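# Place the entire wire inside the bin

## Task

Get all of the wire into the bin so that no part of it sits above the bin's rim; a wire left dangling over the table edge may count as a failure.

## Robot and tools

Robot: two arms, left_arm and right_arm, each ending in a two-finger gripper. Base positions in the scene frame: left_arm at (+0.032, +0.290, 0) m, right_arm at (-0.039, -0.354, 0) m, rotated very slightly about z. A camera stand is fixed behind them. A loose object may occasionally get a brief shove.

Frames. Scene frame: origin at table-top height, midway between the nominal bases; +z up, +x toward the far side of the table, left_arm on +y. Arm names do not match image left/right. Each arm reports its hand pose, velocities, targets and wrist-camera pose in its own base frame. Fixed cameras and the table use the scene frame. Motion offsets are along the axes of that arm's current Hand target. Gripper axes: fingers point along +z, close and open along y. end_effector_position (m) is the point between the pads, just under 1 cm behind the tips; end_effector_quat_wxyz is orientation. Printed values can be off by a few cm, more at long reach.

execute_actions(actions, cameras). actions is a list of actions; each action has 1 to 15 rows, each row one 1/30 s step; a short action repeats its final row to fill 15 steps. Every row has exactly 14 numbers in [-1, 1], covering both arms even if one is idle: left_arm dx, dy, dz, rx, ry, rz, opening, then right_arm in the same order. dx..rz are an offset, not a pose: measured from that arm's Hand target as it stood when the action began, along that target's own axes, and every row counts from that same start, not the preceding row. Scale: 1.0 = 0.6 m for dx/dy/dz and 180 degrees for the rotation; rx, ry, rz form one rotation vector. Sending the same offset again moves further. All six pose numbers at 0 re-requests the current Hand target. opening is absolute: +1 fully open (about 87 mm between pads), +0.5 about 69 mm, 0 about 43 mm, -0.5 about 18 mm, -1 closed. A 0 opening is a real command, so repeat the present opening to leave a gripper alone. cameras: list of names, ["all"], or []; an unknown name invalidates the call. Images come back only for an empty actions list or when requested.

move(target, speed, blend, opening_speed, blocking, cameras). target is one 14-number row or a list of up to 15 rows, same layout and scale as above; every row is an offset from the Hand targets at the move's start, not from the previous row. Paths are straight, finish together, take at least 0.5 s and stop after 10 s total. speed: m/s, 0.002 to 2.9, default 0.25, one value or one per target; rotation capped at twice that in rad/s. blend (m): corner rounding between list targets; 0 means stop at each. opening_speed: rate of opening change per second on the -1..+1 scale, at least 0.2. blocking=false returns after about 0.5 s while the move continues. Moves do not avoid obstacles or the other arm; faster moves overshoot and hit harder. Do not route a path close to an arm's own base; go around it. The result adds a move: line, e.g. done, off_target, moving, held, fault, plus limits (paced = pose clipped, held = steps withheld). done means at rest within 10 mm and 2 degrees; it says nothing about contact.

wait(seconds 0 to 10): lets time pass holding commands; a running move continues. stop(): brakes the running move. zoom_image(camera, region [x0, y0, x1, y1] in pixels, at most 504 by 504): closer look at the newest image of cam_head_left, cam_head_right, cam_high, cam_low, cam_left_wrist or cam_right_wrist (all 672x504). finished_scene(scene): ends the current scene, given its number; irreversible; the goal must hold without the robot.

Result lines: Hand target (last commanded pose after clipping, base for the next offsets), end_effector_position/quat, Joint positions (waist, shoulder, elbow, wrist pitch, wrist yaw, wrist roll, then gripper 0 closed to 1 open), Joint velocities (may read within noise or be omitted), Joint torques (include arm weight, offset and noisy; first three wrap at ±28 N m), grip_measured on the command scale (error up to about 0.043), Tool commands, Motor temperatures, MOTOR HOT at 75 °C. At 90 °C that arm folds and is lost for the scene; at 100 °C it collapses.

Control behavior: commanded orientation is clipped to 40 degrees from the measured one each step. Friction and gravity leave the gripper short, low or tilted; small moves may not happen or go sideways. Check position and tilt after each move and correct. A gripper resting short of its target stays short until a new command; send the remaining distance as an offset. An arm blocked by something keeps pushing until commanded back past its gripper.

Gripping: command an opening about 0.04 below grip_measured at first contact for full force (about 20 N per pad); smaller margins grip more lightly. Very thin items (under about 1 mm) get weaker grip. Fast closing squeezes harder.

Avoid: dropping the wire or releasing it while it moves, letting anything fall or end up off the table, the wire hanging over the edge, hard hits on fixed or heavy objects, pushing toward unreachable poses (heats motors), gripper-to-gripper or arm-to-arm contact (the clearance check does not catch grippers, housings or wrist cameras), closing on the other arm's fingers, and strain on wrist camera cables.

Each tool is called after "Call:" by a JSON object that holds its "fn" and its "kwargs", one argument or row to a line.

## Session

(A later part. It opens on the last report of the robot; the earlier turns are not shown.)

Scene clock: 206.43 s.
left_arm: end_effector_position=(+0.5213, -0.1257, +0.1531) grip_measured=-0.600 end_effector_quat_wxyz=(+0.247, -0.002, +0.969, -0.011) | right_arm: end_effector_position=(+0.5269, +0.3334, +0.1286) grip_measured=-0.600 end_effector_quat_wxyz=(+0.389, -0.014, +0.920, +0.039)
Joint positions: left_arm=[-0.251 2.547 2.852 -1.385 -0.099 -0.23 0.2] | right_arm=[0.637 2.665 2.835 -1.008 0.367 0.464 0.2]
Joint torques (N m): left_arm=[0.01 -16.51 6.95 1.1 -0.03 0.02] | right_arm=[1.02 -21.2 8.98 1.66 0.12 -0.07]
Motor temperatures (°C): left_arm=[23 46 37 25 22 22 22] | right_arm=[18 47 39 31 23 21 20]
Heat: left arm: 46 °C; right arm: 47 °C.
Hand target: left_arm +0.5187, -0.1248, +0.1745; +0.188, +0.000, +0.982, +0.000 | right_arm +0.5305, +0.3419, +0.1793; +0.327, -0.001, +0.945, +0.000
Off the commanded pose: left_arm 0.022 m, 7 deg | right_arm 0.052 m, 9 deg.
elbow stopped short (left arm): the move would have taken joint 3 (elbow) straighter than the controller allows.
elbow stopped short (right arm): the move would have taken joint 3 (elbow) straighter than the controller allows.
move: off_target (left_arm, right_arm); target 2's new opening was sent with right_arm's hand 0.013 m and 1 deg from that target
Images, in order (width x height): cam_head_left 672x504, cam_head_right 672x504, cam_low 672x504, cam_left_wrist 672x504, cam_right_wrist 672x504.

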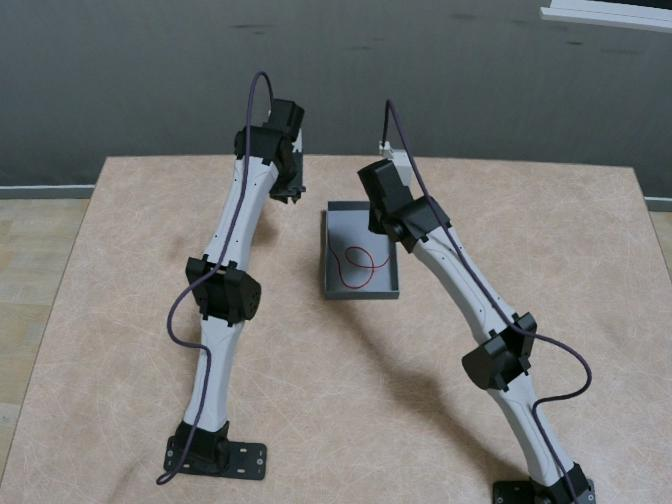

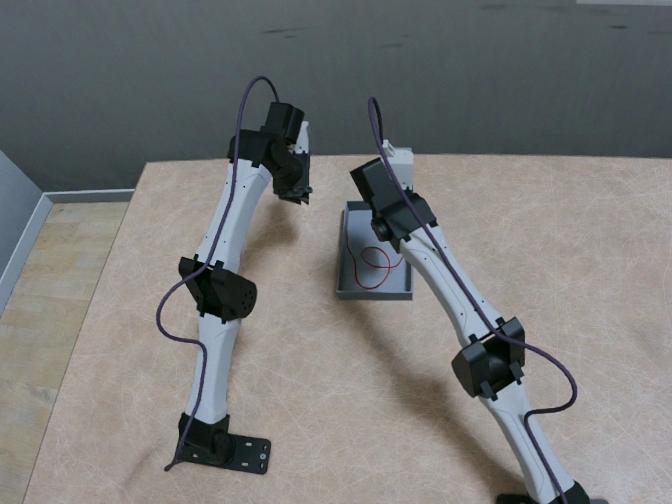

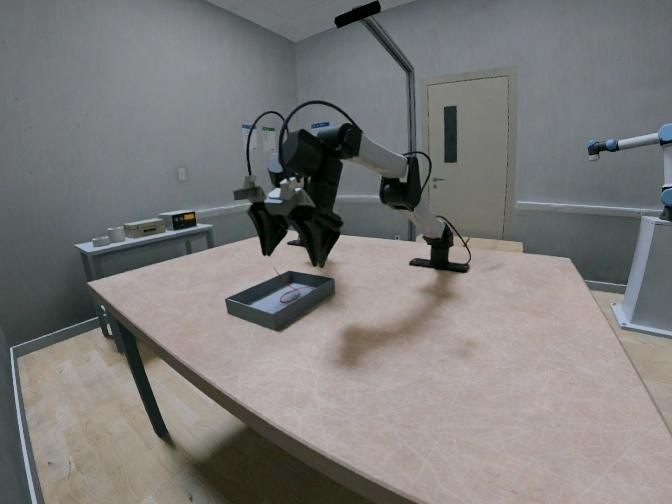

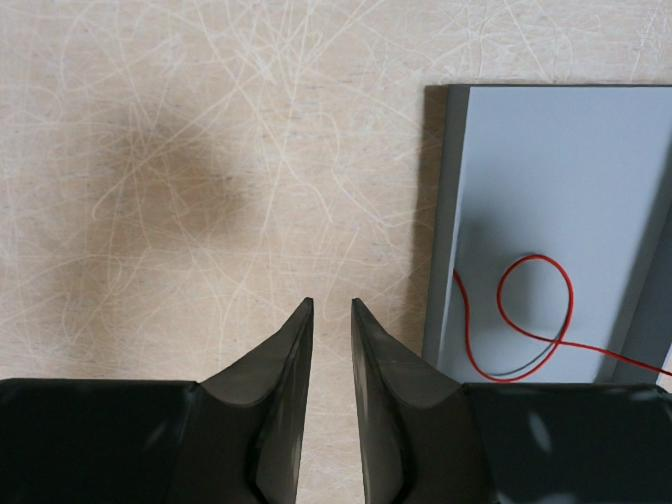

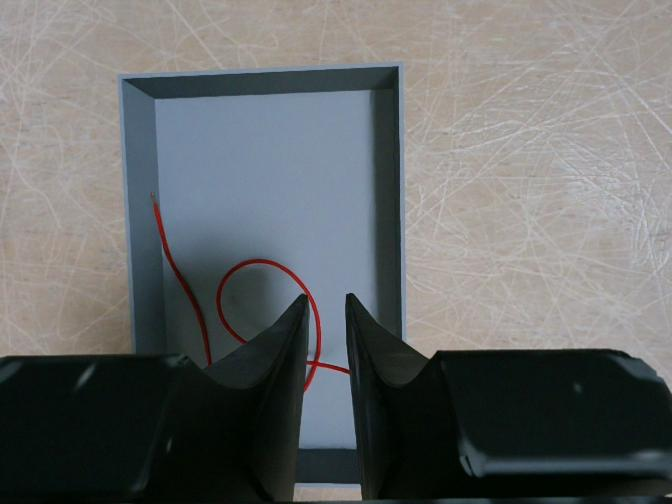

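Call:
{"fn": "move", "kwargs": {
  "target": [0,-0.1,0,0,0,0,-0.6,0.0,-0.25,0,0,0,0,-0.6],
  "speed": 0.15,
  "cameras": ["all"]
}}

Call:
{"fn": "zoom_image", "kwargs": {
  "camera": "cam_head_right",
  "region": [320, 180, 480, 320]
}}

Call:
{"fn": "zoom_image", "kwargs": {
  "camera": "cam_low",
  "region": [200, 250, 360, 340]
}}

Scene clock: 220.80 s.
left_arm: end_effector_position=(+0.5159, -0.1818, +0.1570) grip_measured=-0.600 end_effector_quat_wxyz=(+0.267, +0.004, +0.963, -0.030) | right_arm: end_effector_position=(+0.5309, +0.1897, +0.1350) grip_measured=-0.600 end_effector_quat_wxyz=(+0.291, +0.000, +0.957, -0.018)
Joint positions: left_arm=[-0.355 2.547 2.852 -1.344 -0.122 -0.313 0.2] | right_arm=[0.397 2.595 2.835 -1.269 0.25 0.327 0.2]
Joint torques (N m): left_arm=[-0.87 -15.5 7.01 1.43 -0.18 -0.16] | right_arm=[0.5 -20.94 8.58 1.15 0.03 -0.06]
Motor temperatures (°C): left_arm=[23 47 37 25 22 22 21] | right_arm=[18 57 39 31 23 21 20]
Heat: left arm: 47 °C; right arm: 57 °C.
Hand target: left_arm +0.5187, -0.1847, +0.1745; +0.188, +0.000, +0.982, +0.000 | right_arm +0.5306, +0.1919, +0.1794; +0.327, +0.000, +0.945, +0.000
Off the commanded pose: left_arm 0.018 m, 10 deg | right_arm 0.044 m, 5 deg.
elbow stopped short (left arm): the move would have taken joint 3 (elbow) straighter than the controller allows.
elbow stopped short (right arm): the move would have taken joint 3 (elbow) straighter than the controller allows.
move: off_target (left_arm, right_arm)

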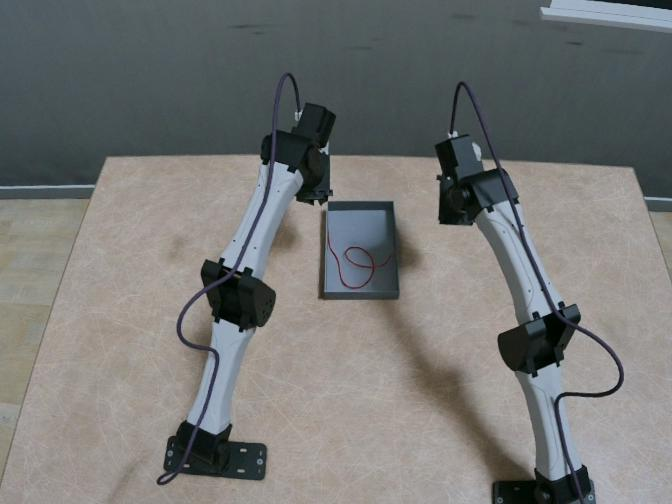

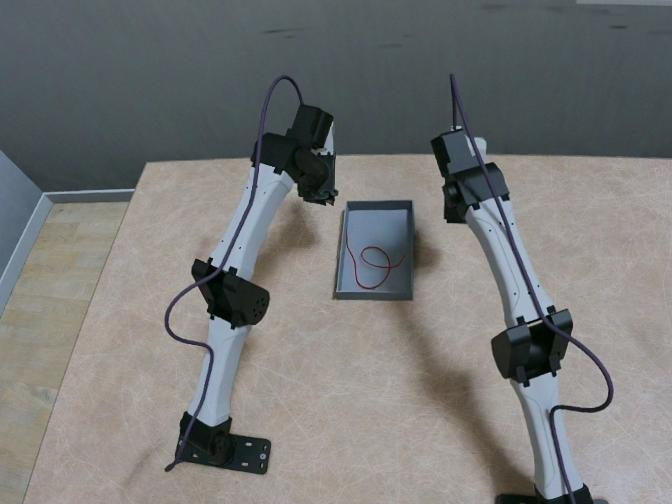

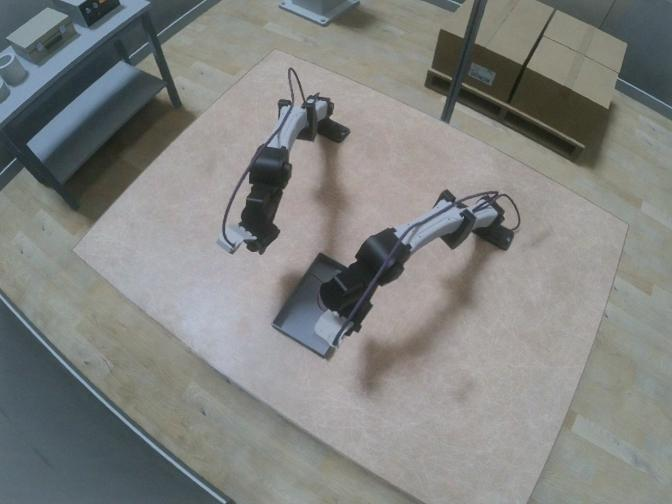

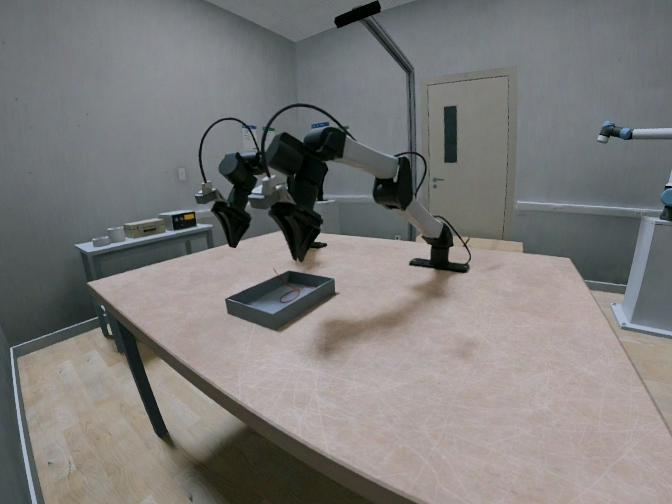

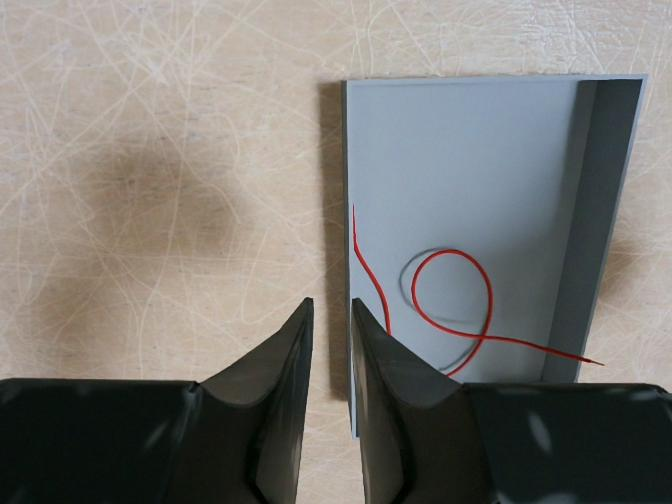

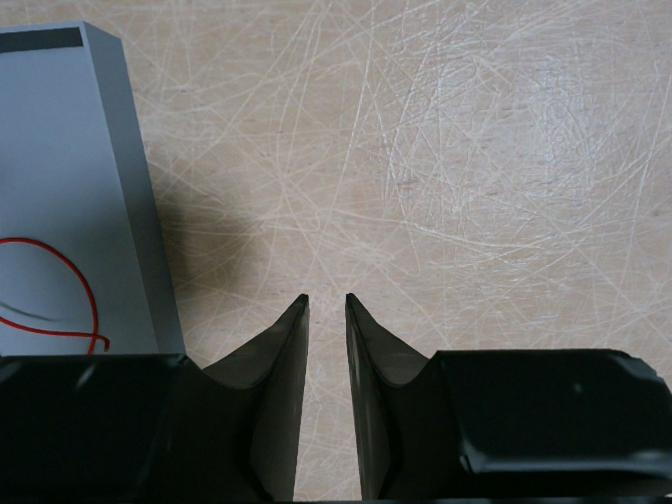

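Scaled by 3.150.

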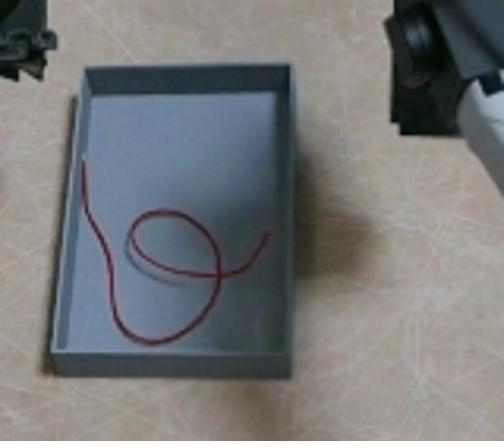

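Scaled by 3.150.

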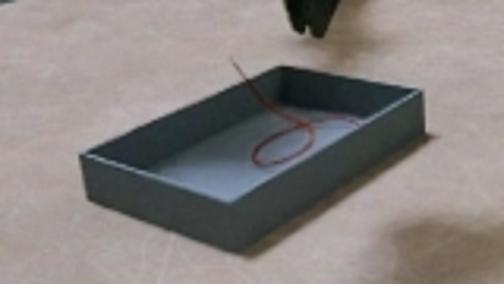

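Call:
{"fn": "move", "kwargs": {
  "target": [
    [0,0,0,0,0,0,0,0.197,-0.333,-0.154,0,0,0,-0.6],
    [0.152,-0.2505,0.019,0.075,-0.0057,0.319,0,0.197,-0.333,-0.154,0,0,0,-0.6]
  ],
  "speed": 0.25,
  "blend": 0.03,
  "cameras": ["all"]
}}

Call:
{"fn": "zoom_image", "kwargs": {
  "camera": "cam_head_right",
  "region": [320, 180, 480, 320]
}}

Scene clock: 261.20 s.
left_arm: end_effector_position=(+0.4372, -0.3320, +0.1335) grip_measured=+0.000 end_effector_quat_wxyz=(+0.239, +0.484, +0.841, -0.028) | right_arm: end_effector_position=(+0.3788, -0.0082, +0.1684) grip_measured=-0.600 end_effector_quat_wxyz=(+0.305, +0.004, +0.952, -0.002)
Joint positions: left_arm=[-0.683 2.593 2.852 -1.344 -0.021 0.366 0.5] | right_arm=[-0.023 1.557 1.39 -0.785 -0.007 -0.013 0.2]
Joint torques (N m): left_arm=[-0.35 -12.33 7.01 1.23 0.03 -0.03] | right_arm=[0.06 -10.32 5.64 1.61 -0.09 -0.06]
Motor temperatures (°C): left_arm=[23 49 38 25 22 22 21] | right_arm=[18 63 40 31 23 21 19]
Heat: left arm: 49 °C; right arm: 63 °C.
Hand target: left_arm +0.4382, -0.3349, +0.1303; +0.172, +0.492, +0.853, -0.020 | right_arm +0.3808, -0.0081, +0.1792; +0.327, -0.001, +0.945, +0.000
Off the commanded pose: left_arm 0.005 m, 8 deg | right_arm 0.011 m, 3 deg.
elbow stopped short (left arm): the move would have taken joint 3 (elbow) straighter than the controller allows.
move: off_target (left_arm, right_arm); blend cut to 0 m at target 1

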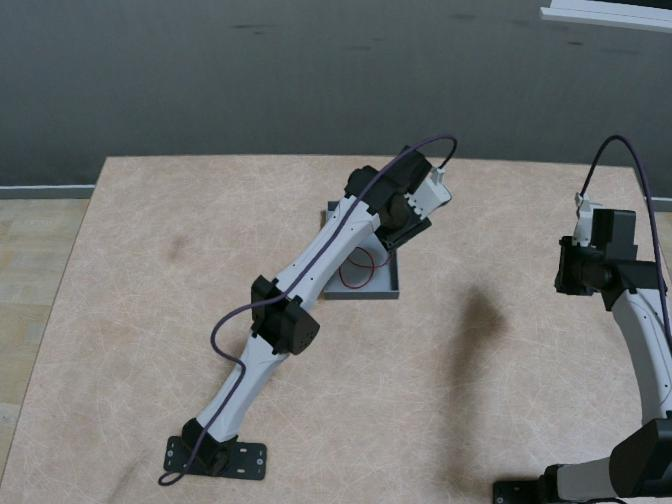

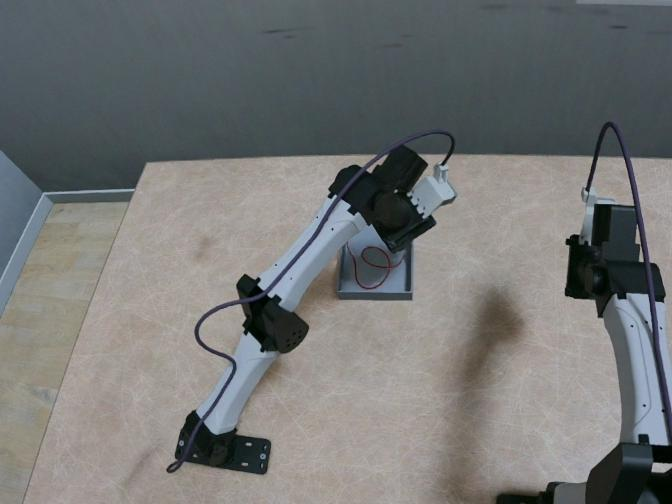

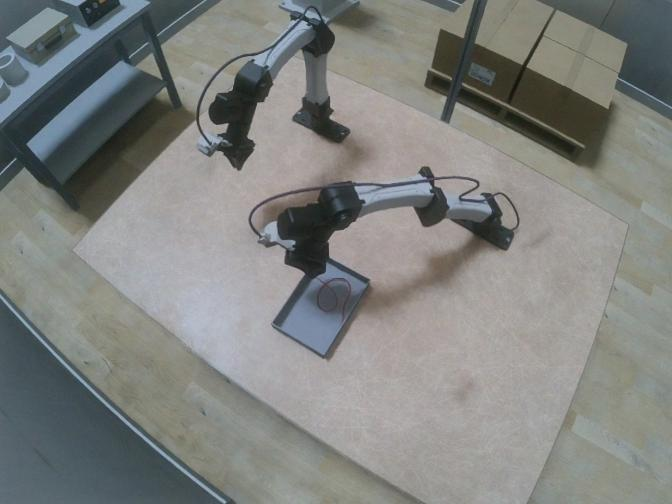

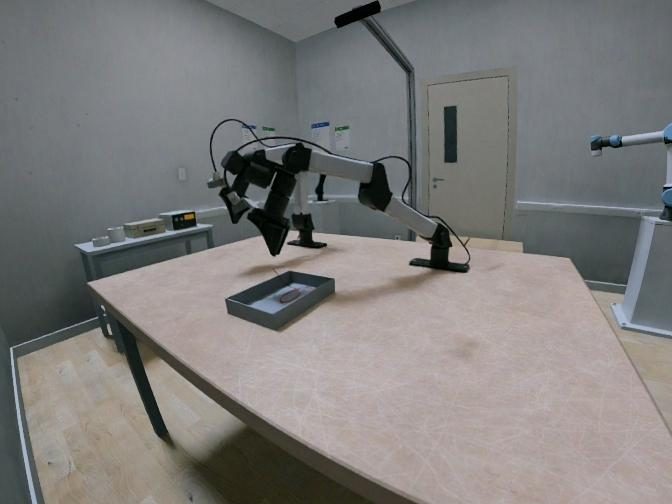

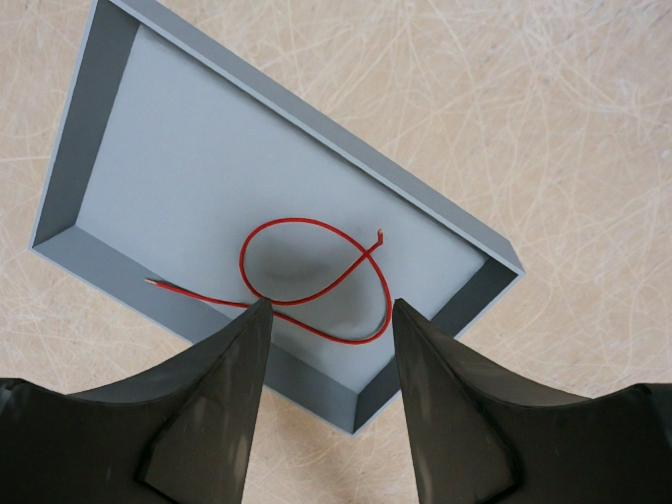

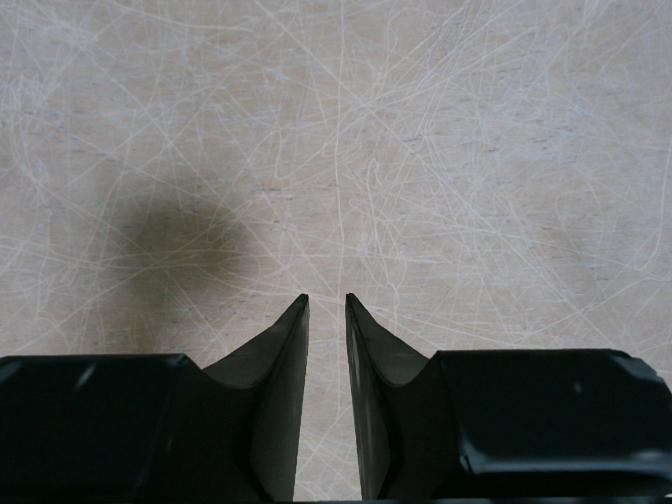

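Scaled by 3.150.

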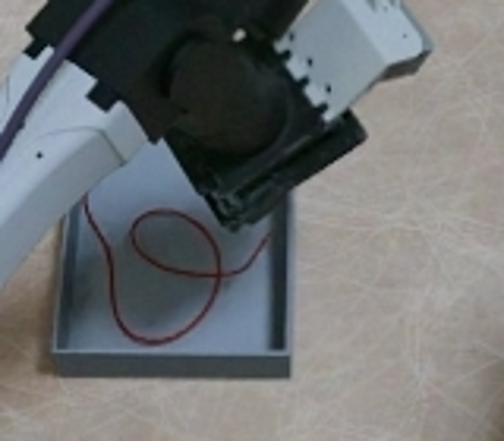

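Call:
{"fn": "move", "kwargs": {
  "target": [0.0377,-0.016,0.113,0,0,0,0,0,0,0,0,0,0,-0.6],
  "speed": 0.1,
  "cameras": ["cam_left_wrist","cam_low","cam_head_right"]
}}

Call:
{"fn": "zoom_image", "kwargs": {
  "camera": "cam_low",
  "region": [200, 230, 360, 340]
}}

Scene clock: 285.07 s.
left_arm: end_effector_position=(+0.4357, -0.3308, +0.0566) grip_measured=+0.000 end_effector_quat_wxyz=(+0.170, +0.492, +0.853, -0.017) | right_arm: end_effector_position=(+0.3788, -0.0082, +0.1684) grip_measured=-0.600 end_effector_quat_wxyz=(+0.305, +0.004, +0.952, -0.002)
Joint positions: left_arm=[-0.683 2.736 2.847 -1.338 -0.021 0.367 0.5] | right_arm=[-0.023 1.557 1.39 -0.785 -0.007 -0.013 0.2]
Joint torques (N m): left_arm=[-0.25 -13.7 7.51 1.03 0.03 -0.09] | right_arm=[0.09 -10.29 5.67 1.62 -0.1 -0.06]
Motor temperatures (°C): left_arm=[22 49 38 25 22 21 21] | right_arm=[18 53 40 32 23 21 19]
Heat: left arm: 49 °C; right arm: 53 °C.
Hand target: left_arm +0.4383, -0.3349, +0.0581; +0.172, +0.492, +0.853, -0.020 | right_arm +0.3808, -0.0081, +0.1792; +0.327, -0.001, +0.945, +0.000
Off the commanded pose: left_arm 0.005 m, 0 deg | right_arm 0.011 m, 3 deg.
elbow stopped short (left arm): the move would have taken joint 3 (elbow) straighter than the controller allows.
move: off_target (right_arm)
Images, in order (width x height): cam_head_right 672x504, cam_low 672x504, cam_left_wrist 672x504.

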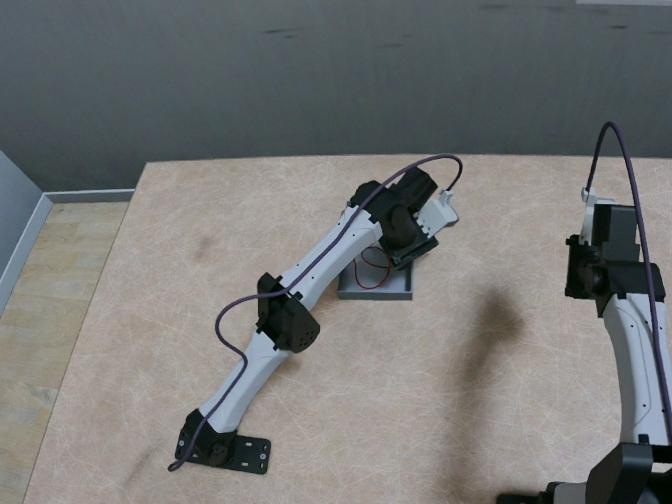

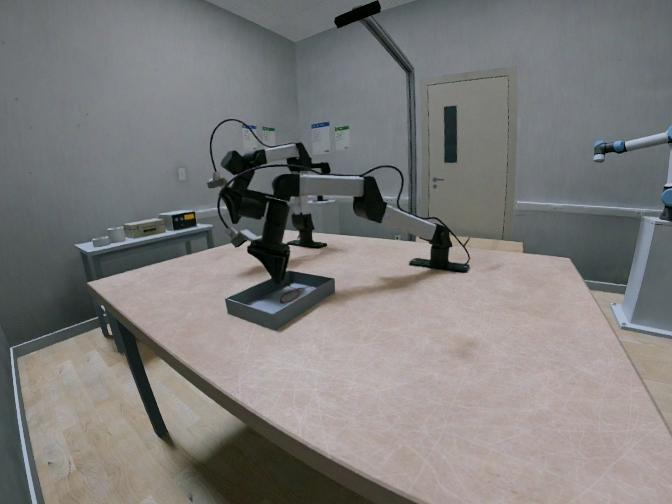

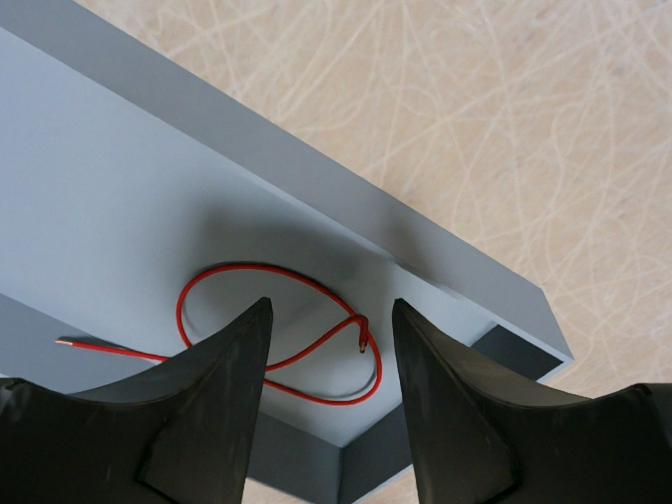

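Scaled by 3.150.

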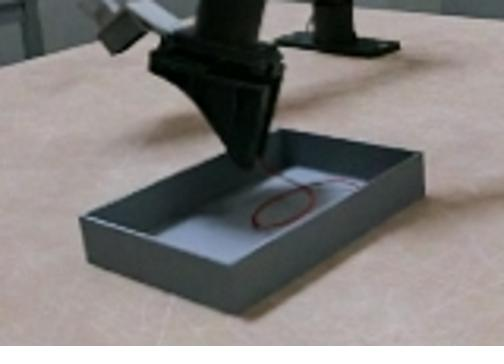

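Call:
{"fn": "move", "kwargs": {
  "target": [0,0,0.012,0,0,0,-1,0,0,0,0,0,0,-0.6],
  "speed": 0.05,
  "opening_speed": 0.6,
  "cameras": ["cam_left_wrist","cam_low"]
}}

Call:
{"fn": "zoom_image", "kwargs": {
  "camera": "cam_low",
  "region": [200, 230, 360, 340]
}}

Scene clock: 292.80 s.
left_arm: end_effector_position=(+0.4371, -0.3320, +0.0536) grip_measured=-0.966 end_effector_quat_wxyz=(+0.171, +0.492, +0.853, -0.017) | right_arm: end_effector_position=(+0.3788, -0.0082, +0.1684) grip_measured=-0.600 end_effector_quat_wxyz=(+0.305, +0.004, +0.952, -0.002)
Joint positions: left_arm=[-0.683 2.743 2.847 -1.329 -0.021 0.367 0.017] | right_arm=[-0.023 1.557 1.39 -0.785 -0.007 -0.013 0.2]
Joint velocities: left_arm=[0.012 -0.017 0.012 0.154 -0.081 -0.051 -0.003] | right_arm=[within noise]
Joint torques (N m): left_arm=[-0.34 -12.93 7.64 1.11 0.03 -0.11] | right_arm=[0.1 -10.29 5.68 1.62 -0.09 -0.06]
Heat: left arm: 50 °C; right arm: 51 °C.
Hand target: left_arm +0.4403, -0.3363, +0.0513; +0.172, +0.492, +0.853, -0.020 | right_arm +0.3808, -0.0081, +0.1792; +0.327, -0.001, +0.945, +0.000
Off the commanded pose: left_arm 0.006 m, 0 deg | right_arm 0.011 m, 3 deg.
elbow stopped short (left arm): the move would have taken joint 3 (elbow) straighter than the controller allows.
move: off_target (right_arm)
Images, in order (width x height): cam_low 672x504, cam_left_wrist 672x504.

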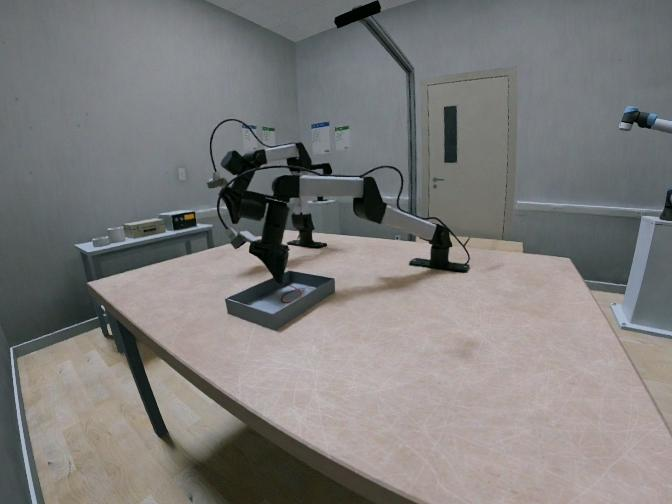

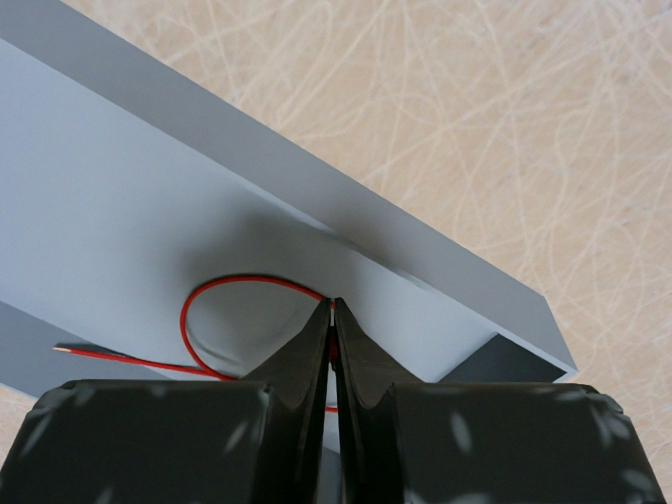

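Scaled by 3.150.

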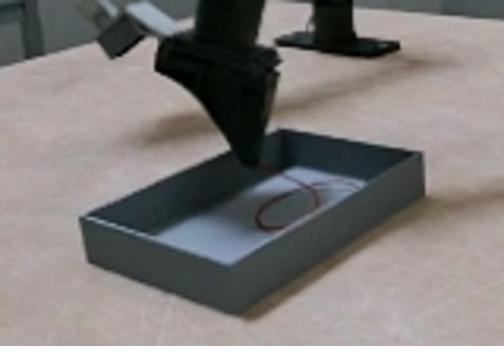

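Call:
{"fn": "move", "kwargs": {
  "target": [-0.0475,0.1065,-0.056,0,0,-0.167,-1,0,0,0,0,0,0,-0.6],
  "speed": 0.1,
  "cameras": ["cam_left_wrist","cam_low","cam_head_right","cam_head_left"]
}}

Call:
{"fn": "zoom_image", "kwargs": {
  "camera": "cam_low",
  "region": [200, 230, 360, 340]
}}

Call:
{"fn": "zoom_image", "kwargs": {
  "camera": "cam_head_left",
  "region": [300, 180, 460, 320]
}}

Scene clock: 307.63 s.
left_arm: end_effector_position=(+0.4902, -0.3186, +0.0724) grip_measured=-0.966 end_effector_quat_wxyz=(+0.241, +0.253, +0.933, -0.085) | right_arm: end_effector_position=(+0.3788, -0.0082, +0.1684) grip_measured=-0.600 end_effector_quat_wxyz=(+0.305, +0.004, +0.952, -0.002)
Joint positions: left_arm=[-0.568 2.725 2.847 -1.175 0.018 -0.043 0.017] | right_arm=[-0.023 1.557 1.39 -0.785 -0.007 -0.013 0.2]
Joint torques (N m): left_arm=[0.51 -17.95 7.92 1.38 0.04 -0.18] | right_arm=[0.06 -10.29 5.64 1.61 -0.09 -0.08]
Motor temperatures (°C): left_arm=[22 50 39 25 22 21 22] | right_arm=[18 48 39 33 23 21 19]
Heat: left arm: 50 °C; right arm: 48 °C.
Hand target: left_arm +0.4981, -0.3204, +0.1004; +0.161, +0.254, +0.952, -0.064 | right_arm +0.3808, -0.0081, +0.1792; +0.327, -0.001, +0.945, +0.000
Off the commanded pose: left_arm 0.029 m, 10 deg | right_arm 0.011 m, 3 deg.
elbow stopped short (left arm): the move would have taken joint 3 (elbow) straighter than the controller allows.
move: off_target (left_arm, right_arm)
Images, in order (width x height): cam_head_left 672x504, cam_head_right 672x504, cam_low 672x504, cam_left_wrist 672x504.

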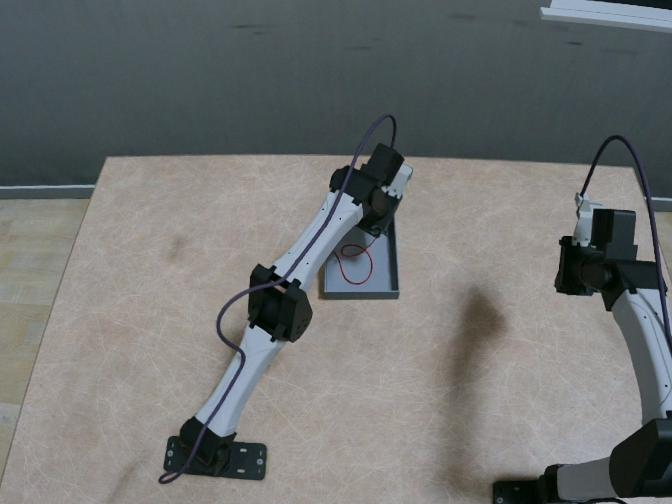

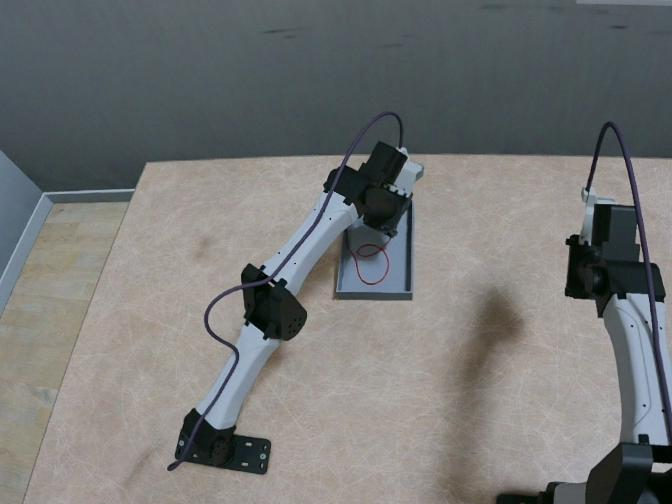

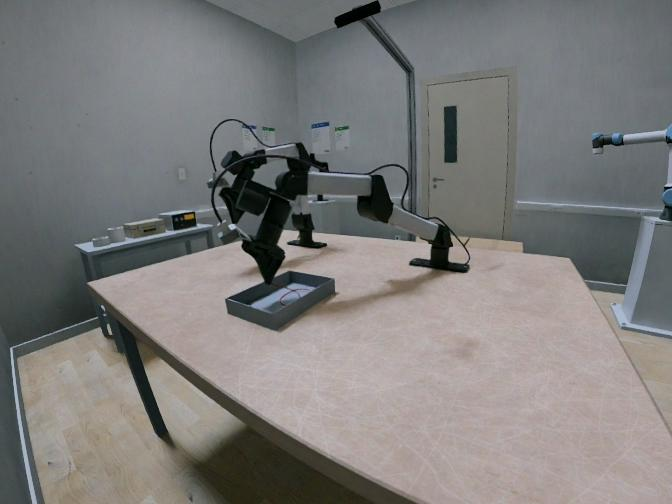

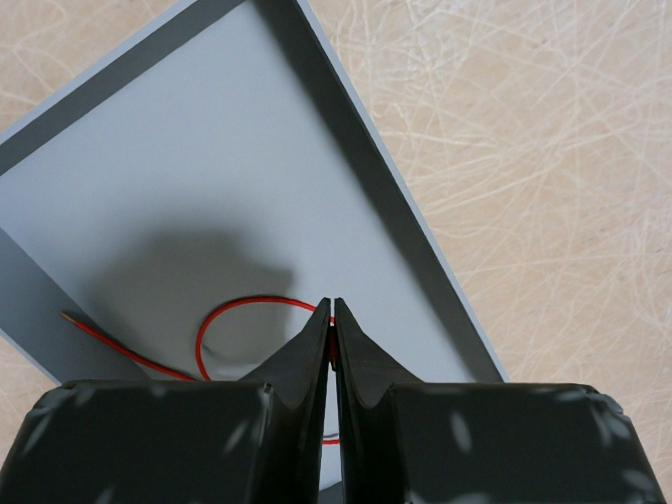

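Scaled by 3.150.

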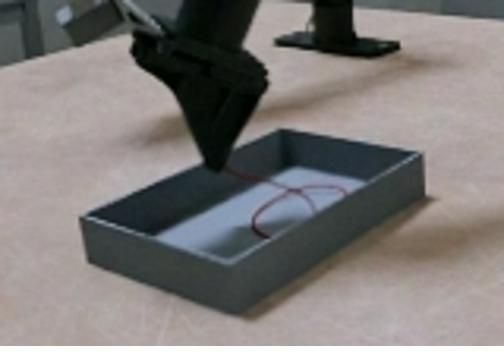

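Scaled by 3.150.

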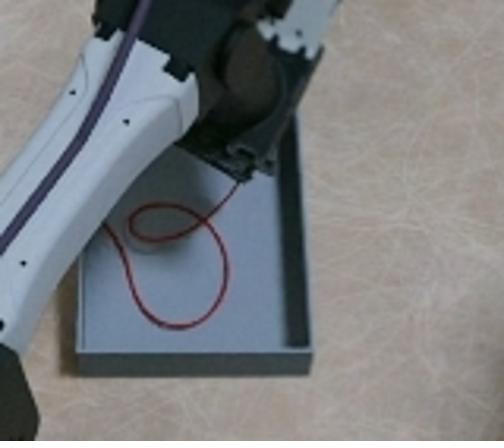

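Call:
{"fn": "move", "kwargs": {
  "target": [0.067,-0.072,-0.154,0,0,0,-1,0,0,0,0,0,0,-0.6],
  "speed": 0.1,
  "cameras": ["cam_left_wrist","cam_low","cam_head_right","cam_head_left"]
}}

Call:
{"fn": "zoom_image", "kwargs": {
  "camera": "cam_low",
  "region": [200, 230, 360, 340]
}}

Call:
{"fn": "zoom_image", "kwargs": {
  "camera": "cam_head_left",
  "region": [300, 180, 460, 320]
}}

Scene clock: 340.93 s.
left_arm: end_effector_position=(+0.4216, -0.3198, +0.1567) grip_measured=-0.966 end_effector_quat_wxyz=(+0.219, +0.250, +0.939, -0.091) | right_arm: end_effector_position=(+0.3788, -0.0082, +0.1684) grip_measured=-0.600 end_effector_quat_wxyz=(+0.305, +0.004, +0.952, -0.002)
Joint positions: left_arm=[-0.637 2.533 2.847 -1.407 0.007 -0.119 0.017] | right_arm=[-0.023 1.557 1.39 -0.785 -0.007 -0.013 0.2]
Joint torques (N m): left_arm=[-0.91 -15.66 7.31 1.06 -0.12 -0.18] | right_arm=[0.1 -10.32 5.67 1.62 -0.09 -0.07]
Motor temperatures (°C): left_arm=[22 63 40 26 22 21 22] | right_arm=[18 45 39 33 23 21 19]
Heat: left arm: 63 °C; right arm: 45 °C.
Hand target: left_arm +0.4182, -0.3201, +0.1755; +0.161, +0.254, +0.952, -0.064 | right_arm +0.3808, -0.0081, +0.1792; +0.327, -0.001, +0.945, +0.000
Off the commanded pose: left_arm 0.019 m, 7 deg | right_arm 0.011 m, 3 deg.
elbow stopped short (left arm): the move would have taken joint 3 (elbow) straighter than the controller allows.
move: off_target (left_arm, right_arm)
Images, in order (width x height): cam_head_left 672x504, cam_head_right 672x504, cam_low 672x504, cam_left_wrist 672x504.

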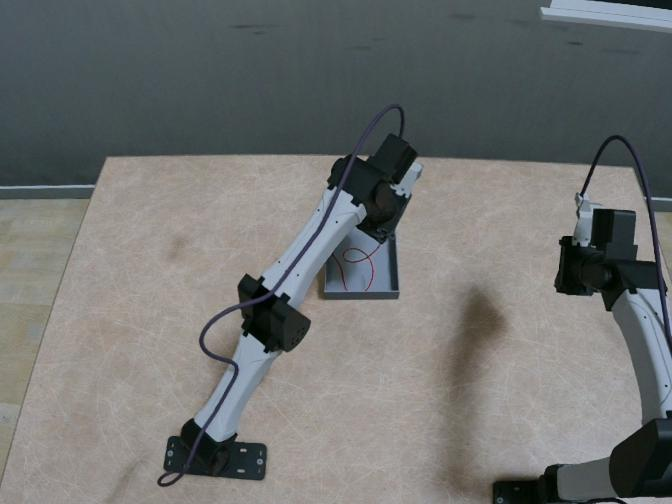

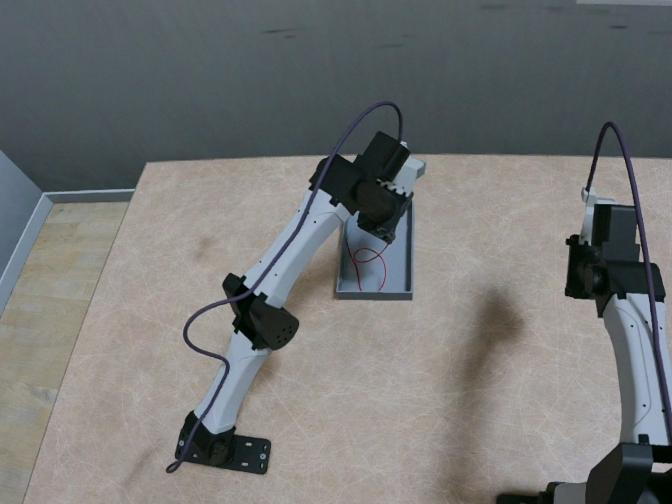

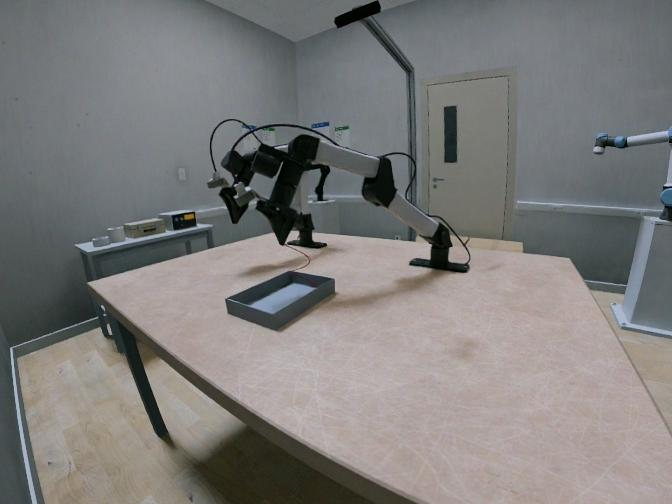

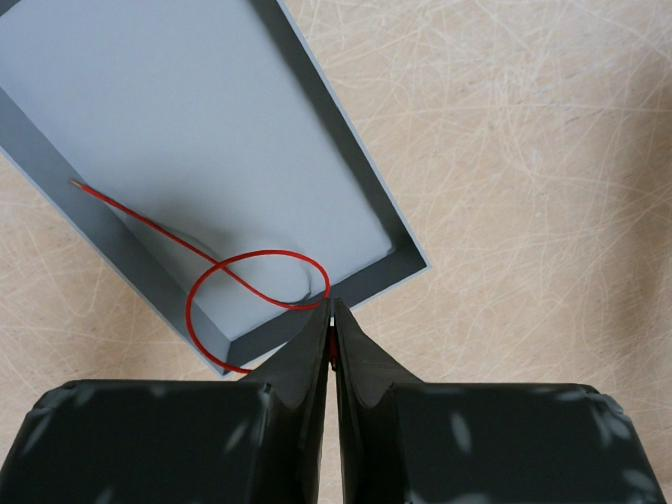

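Scaled by 3.150.

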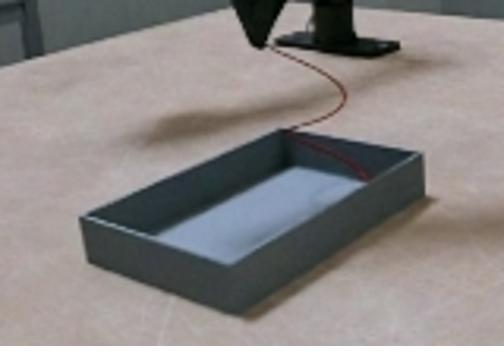

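Scaled by 3.150.

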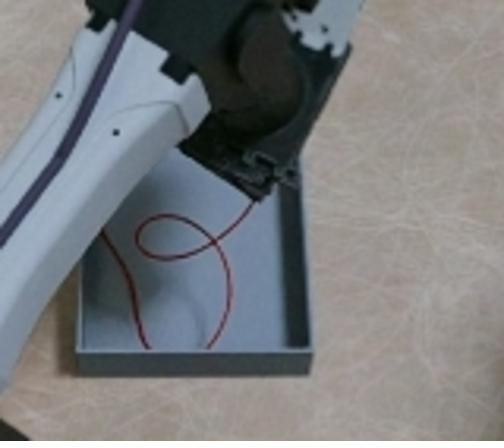

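Call:
{"fn": "move", "kwargs": {
  "target": [-0.013,0.048,-0.237,0,0,0,-1,0,0,0,0,0,0,-0.6],
  "speed": 0.12,
  "cameras": ["cam_left_wrist","cam_low","cam_high","cam_head_left"]
}}

Call:
{"fn": "zoom_image", "kwargs": {
  "camera": "cam_low",
  "region": [200, 200, 360, 340]
}}

Call:
{"fn": "zoom_image", "kwargs": {
  "camera": "cam_high",
  "region": [220, 180, 420, 380]
}}

Scene clock: 355.17 s.
left_arm: end_effector_position=(+0.4018, -0.2739, +0.2986) grip_measured=-0.966 end_effector_quat_wxyz=(+0.338, +0.234, +0.903, -0.126) | right_arm: end_effector_position=(+0.3788, -0.0082, +0.1684) grip_measured=-0.600 end_effector_quat_wxyz=(+0.305, +0.004, +0.952, -0.002)
Joint positions: left_arm=[-0.585 2.239 2.854 -1.447 0.017 -0.084 0.017] | right_arm=[-0.023 1.557 1.39 -0.785 -0.007 -0.013 0.2]
Joint torques (N m): left_arm=[0.4 -12.48 5.89 1.54 0.06 0] | right_arm=[0.05 -10.28 5.67 1.63 -0.09 -0.07]
Motor temperatures (°C): left_arm=[22 64 39 25 22 21 22] | right_arm=[18 44 38 33 23 21 19]
Heat: left arm: 64 °C; right arm: 44 °C.
Hand target: left_arm +0.4000, -0.2699, +0.3106; +0.161, +0.254, +0.952, -0.064 | right_arm +0.3808, -0.0081, +0.1792; +0.327, -0.001, +0.945, +0.000
Off the commanded pose: left_arm 0.013 m, 22 deg | right_arm 0.011 m, 3 deg.
elbow stopped short (left arm): the move would have taken joint 3 (elbow) straighter than the controller allows.
move: off_target (left_arm, right_arm)
Images, in order (width x height): cam_head_left 672x504, cam_high 672x504, cam_low 672x504, cam_left_wrist 672x504.

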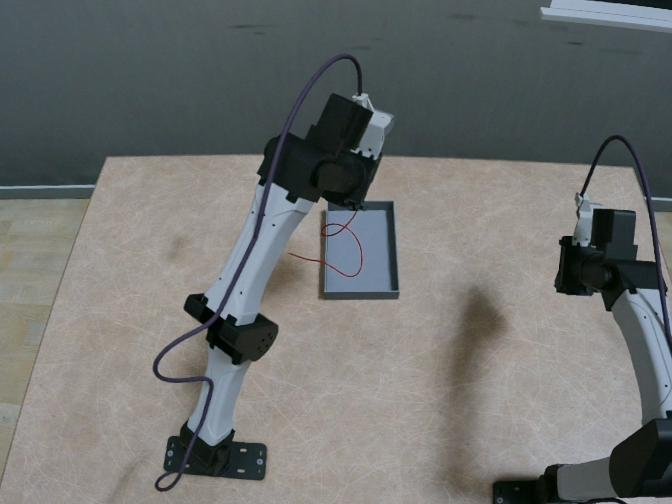

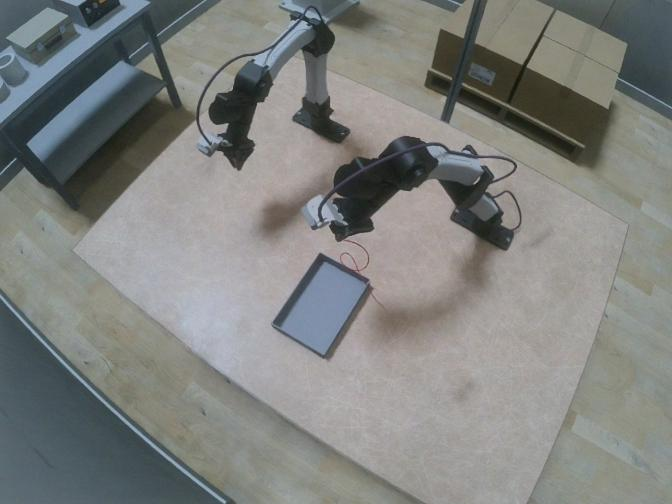

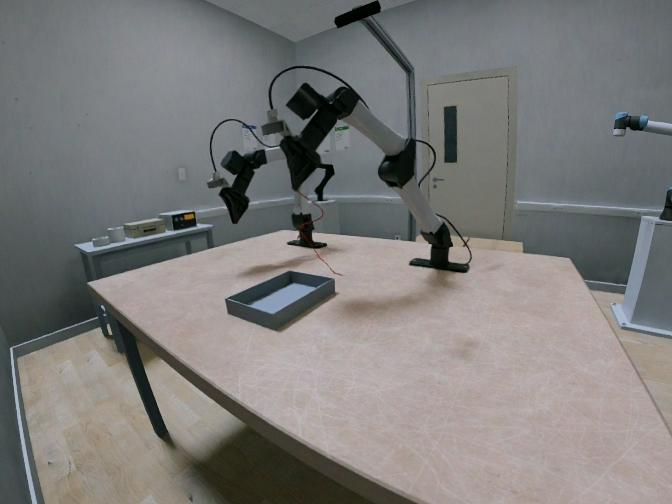

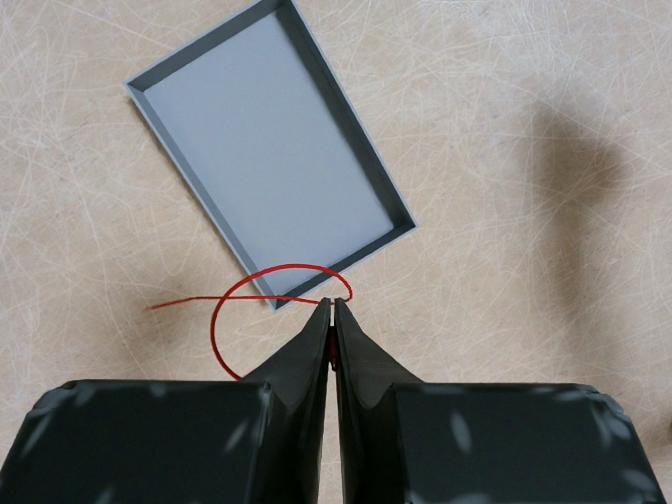

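Scaled by 3.150.

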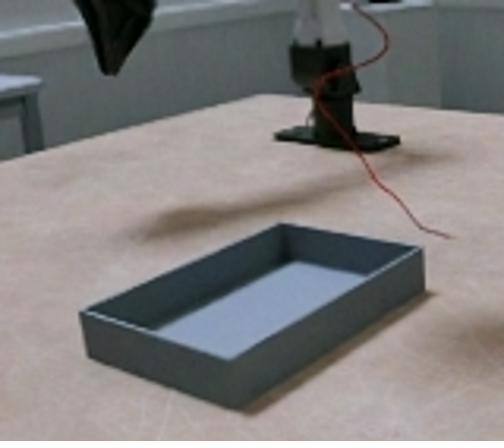

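Scaled by 2.520.

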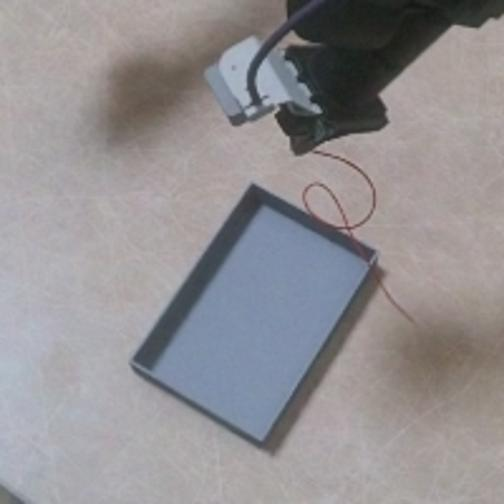

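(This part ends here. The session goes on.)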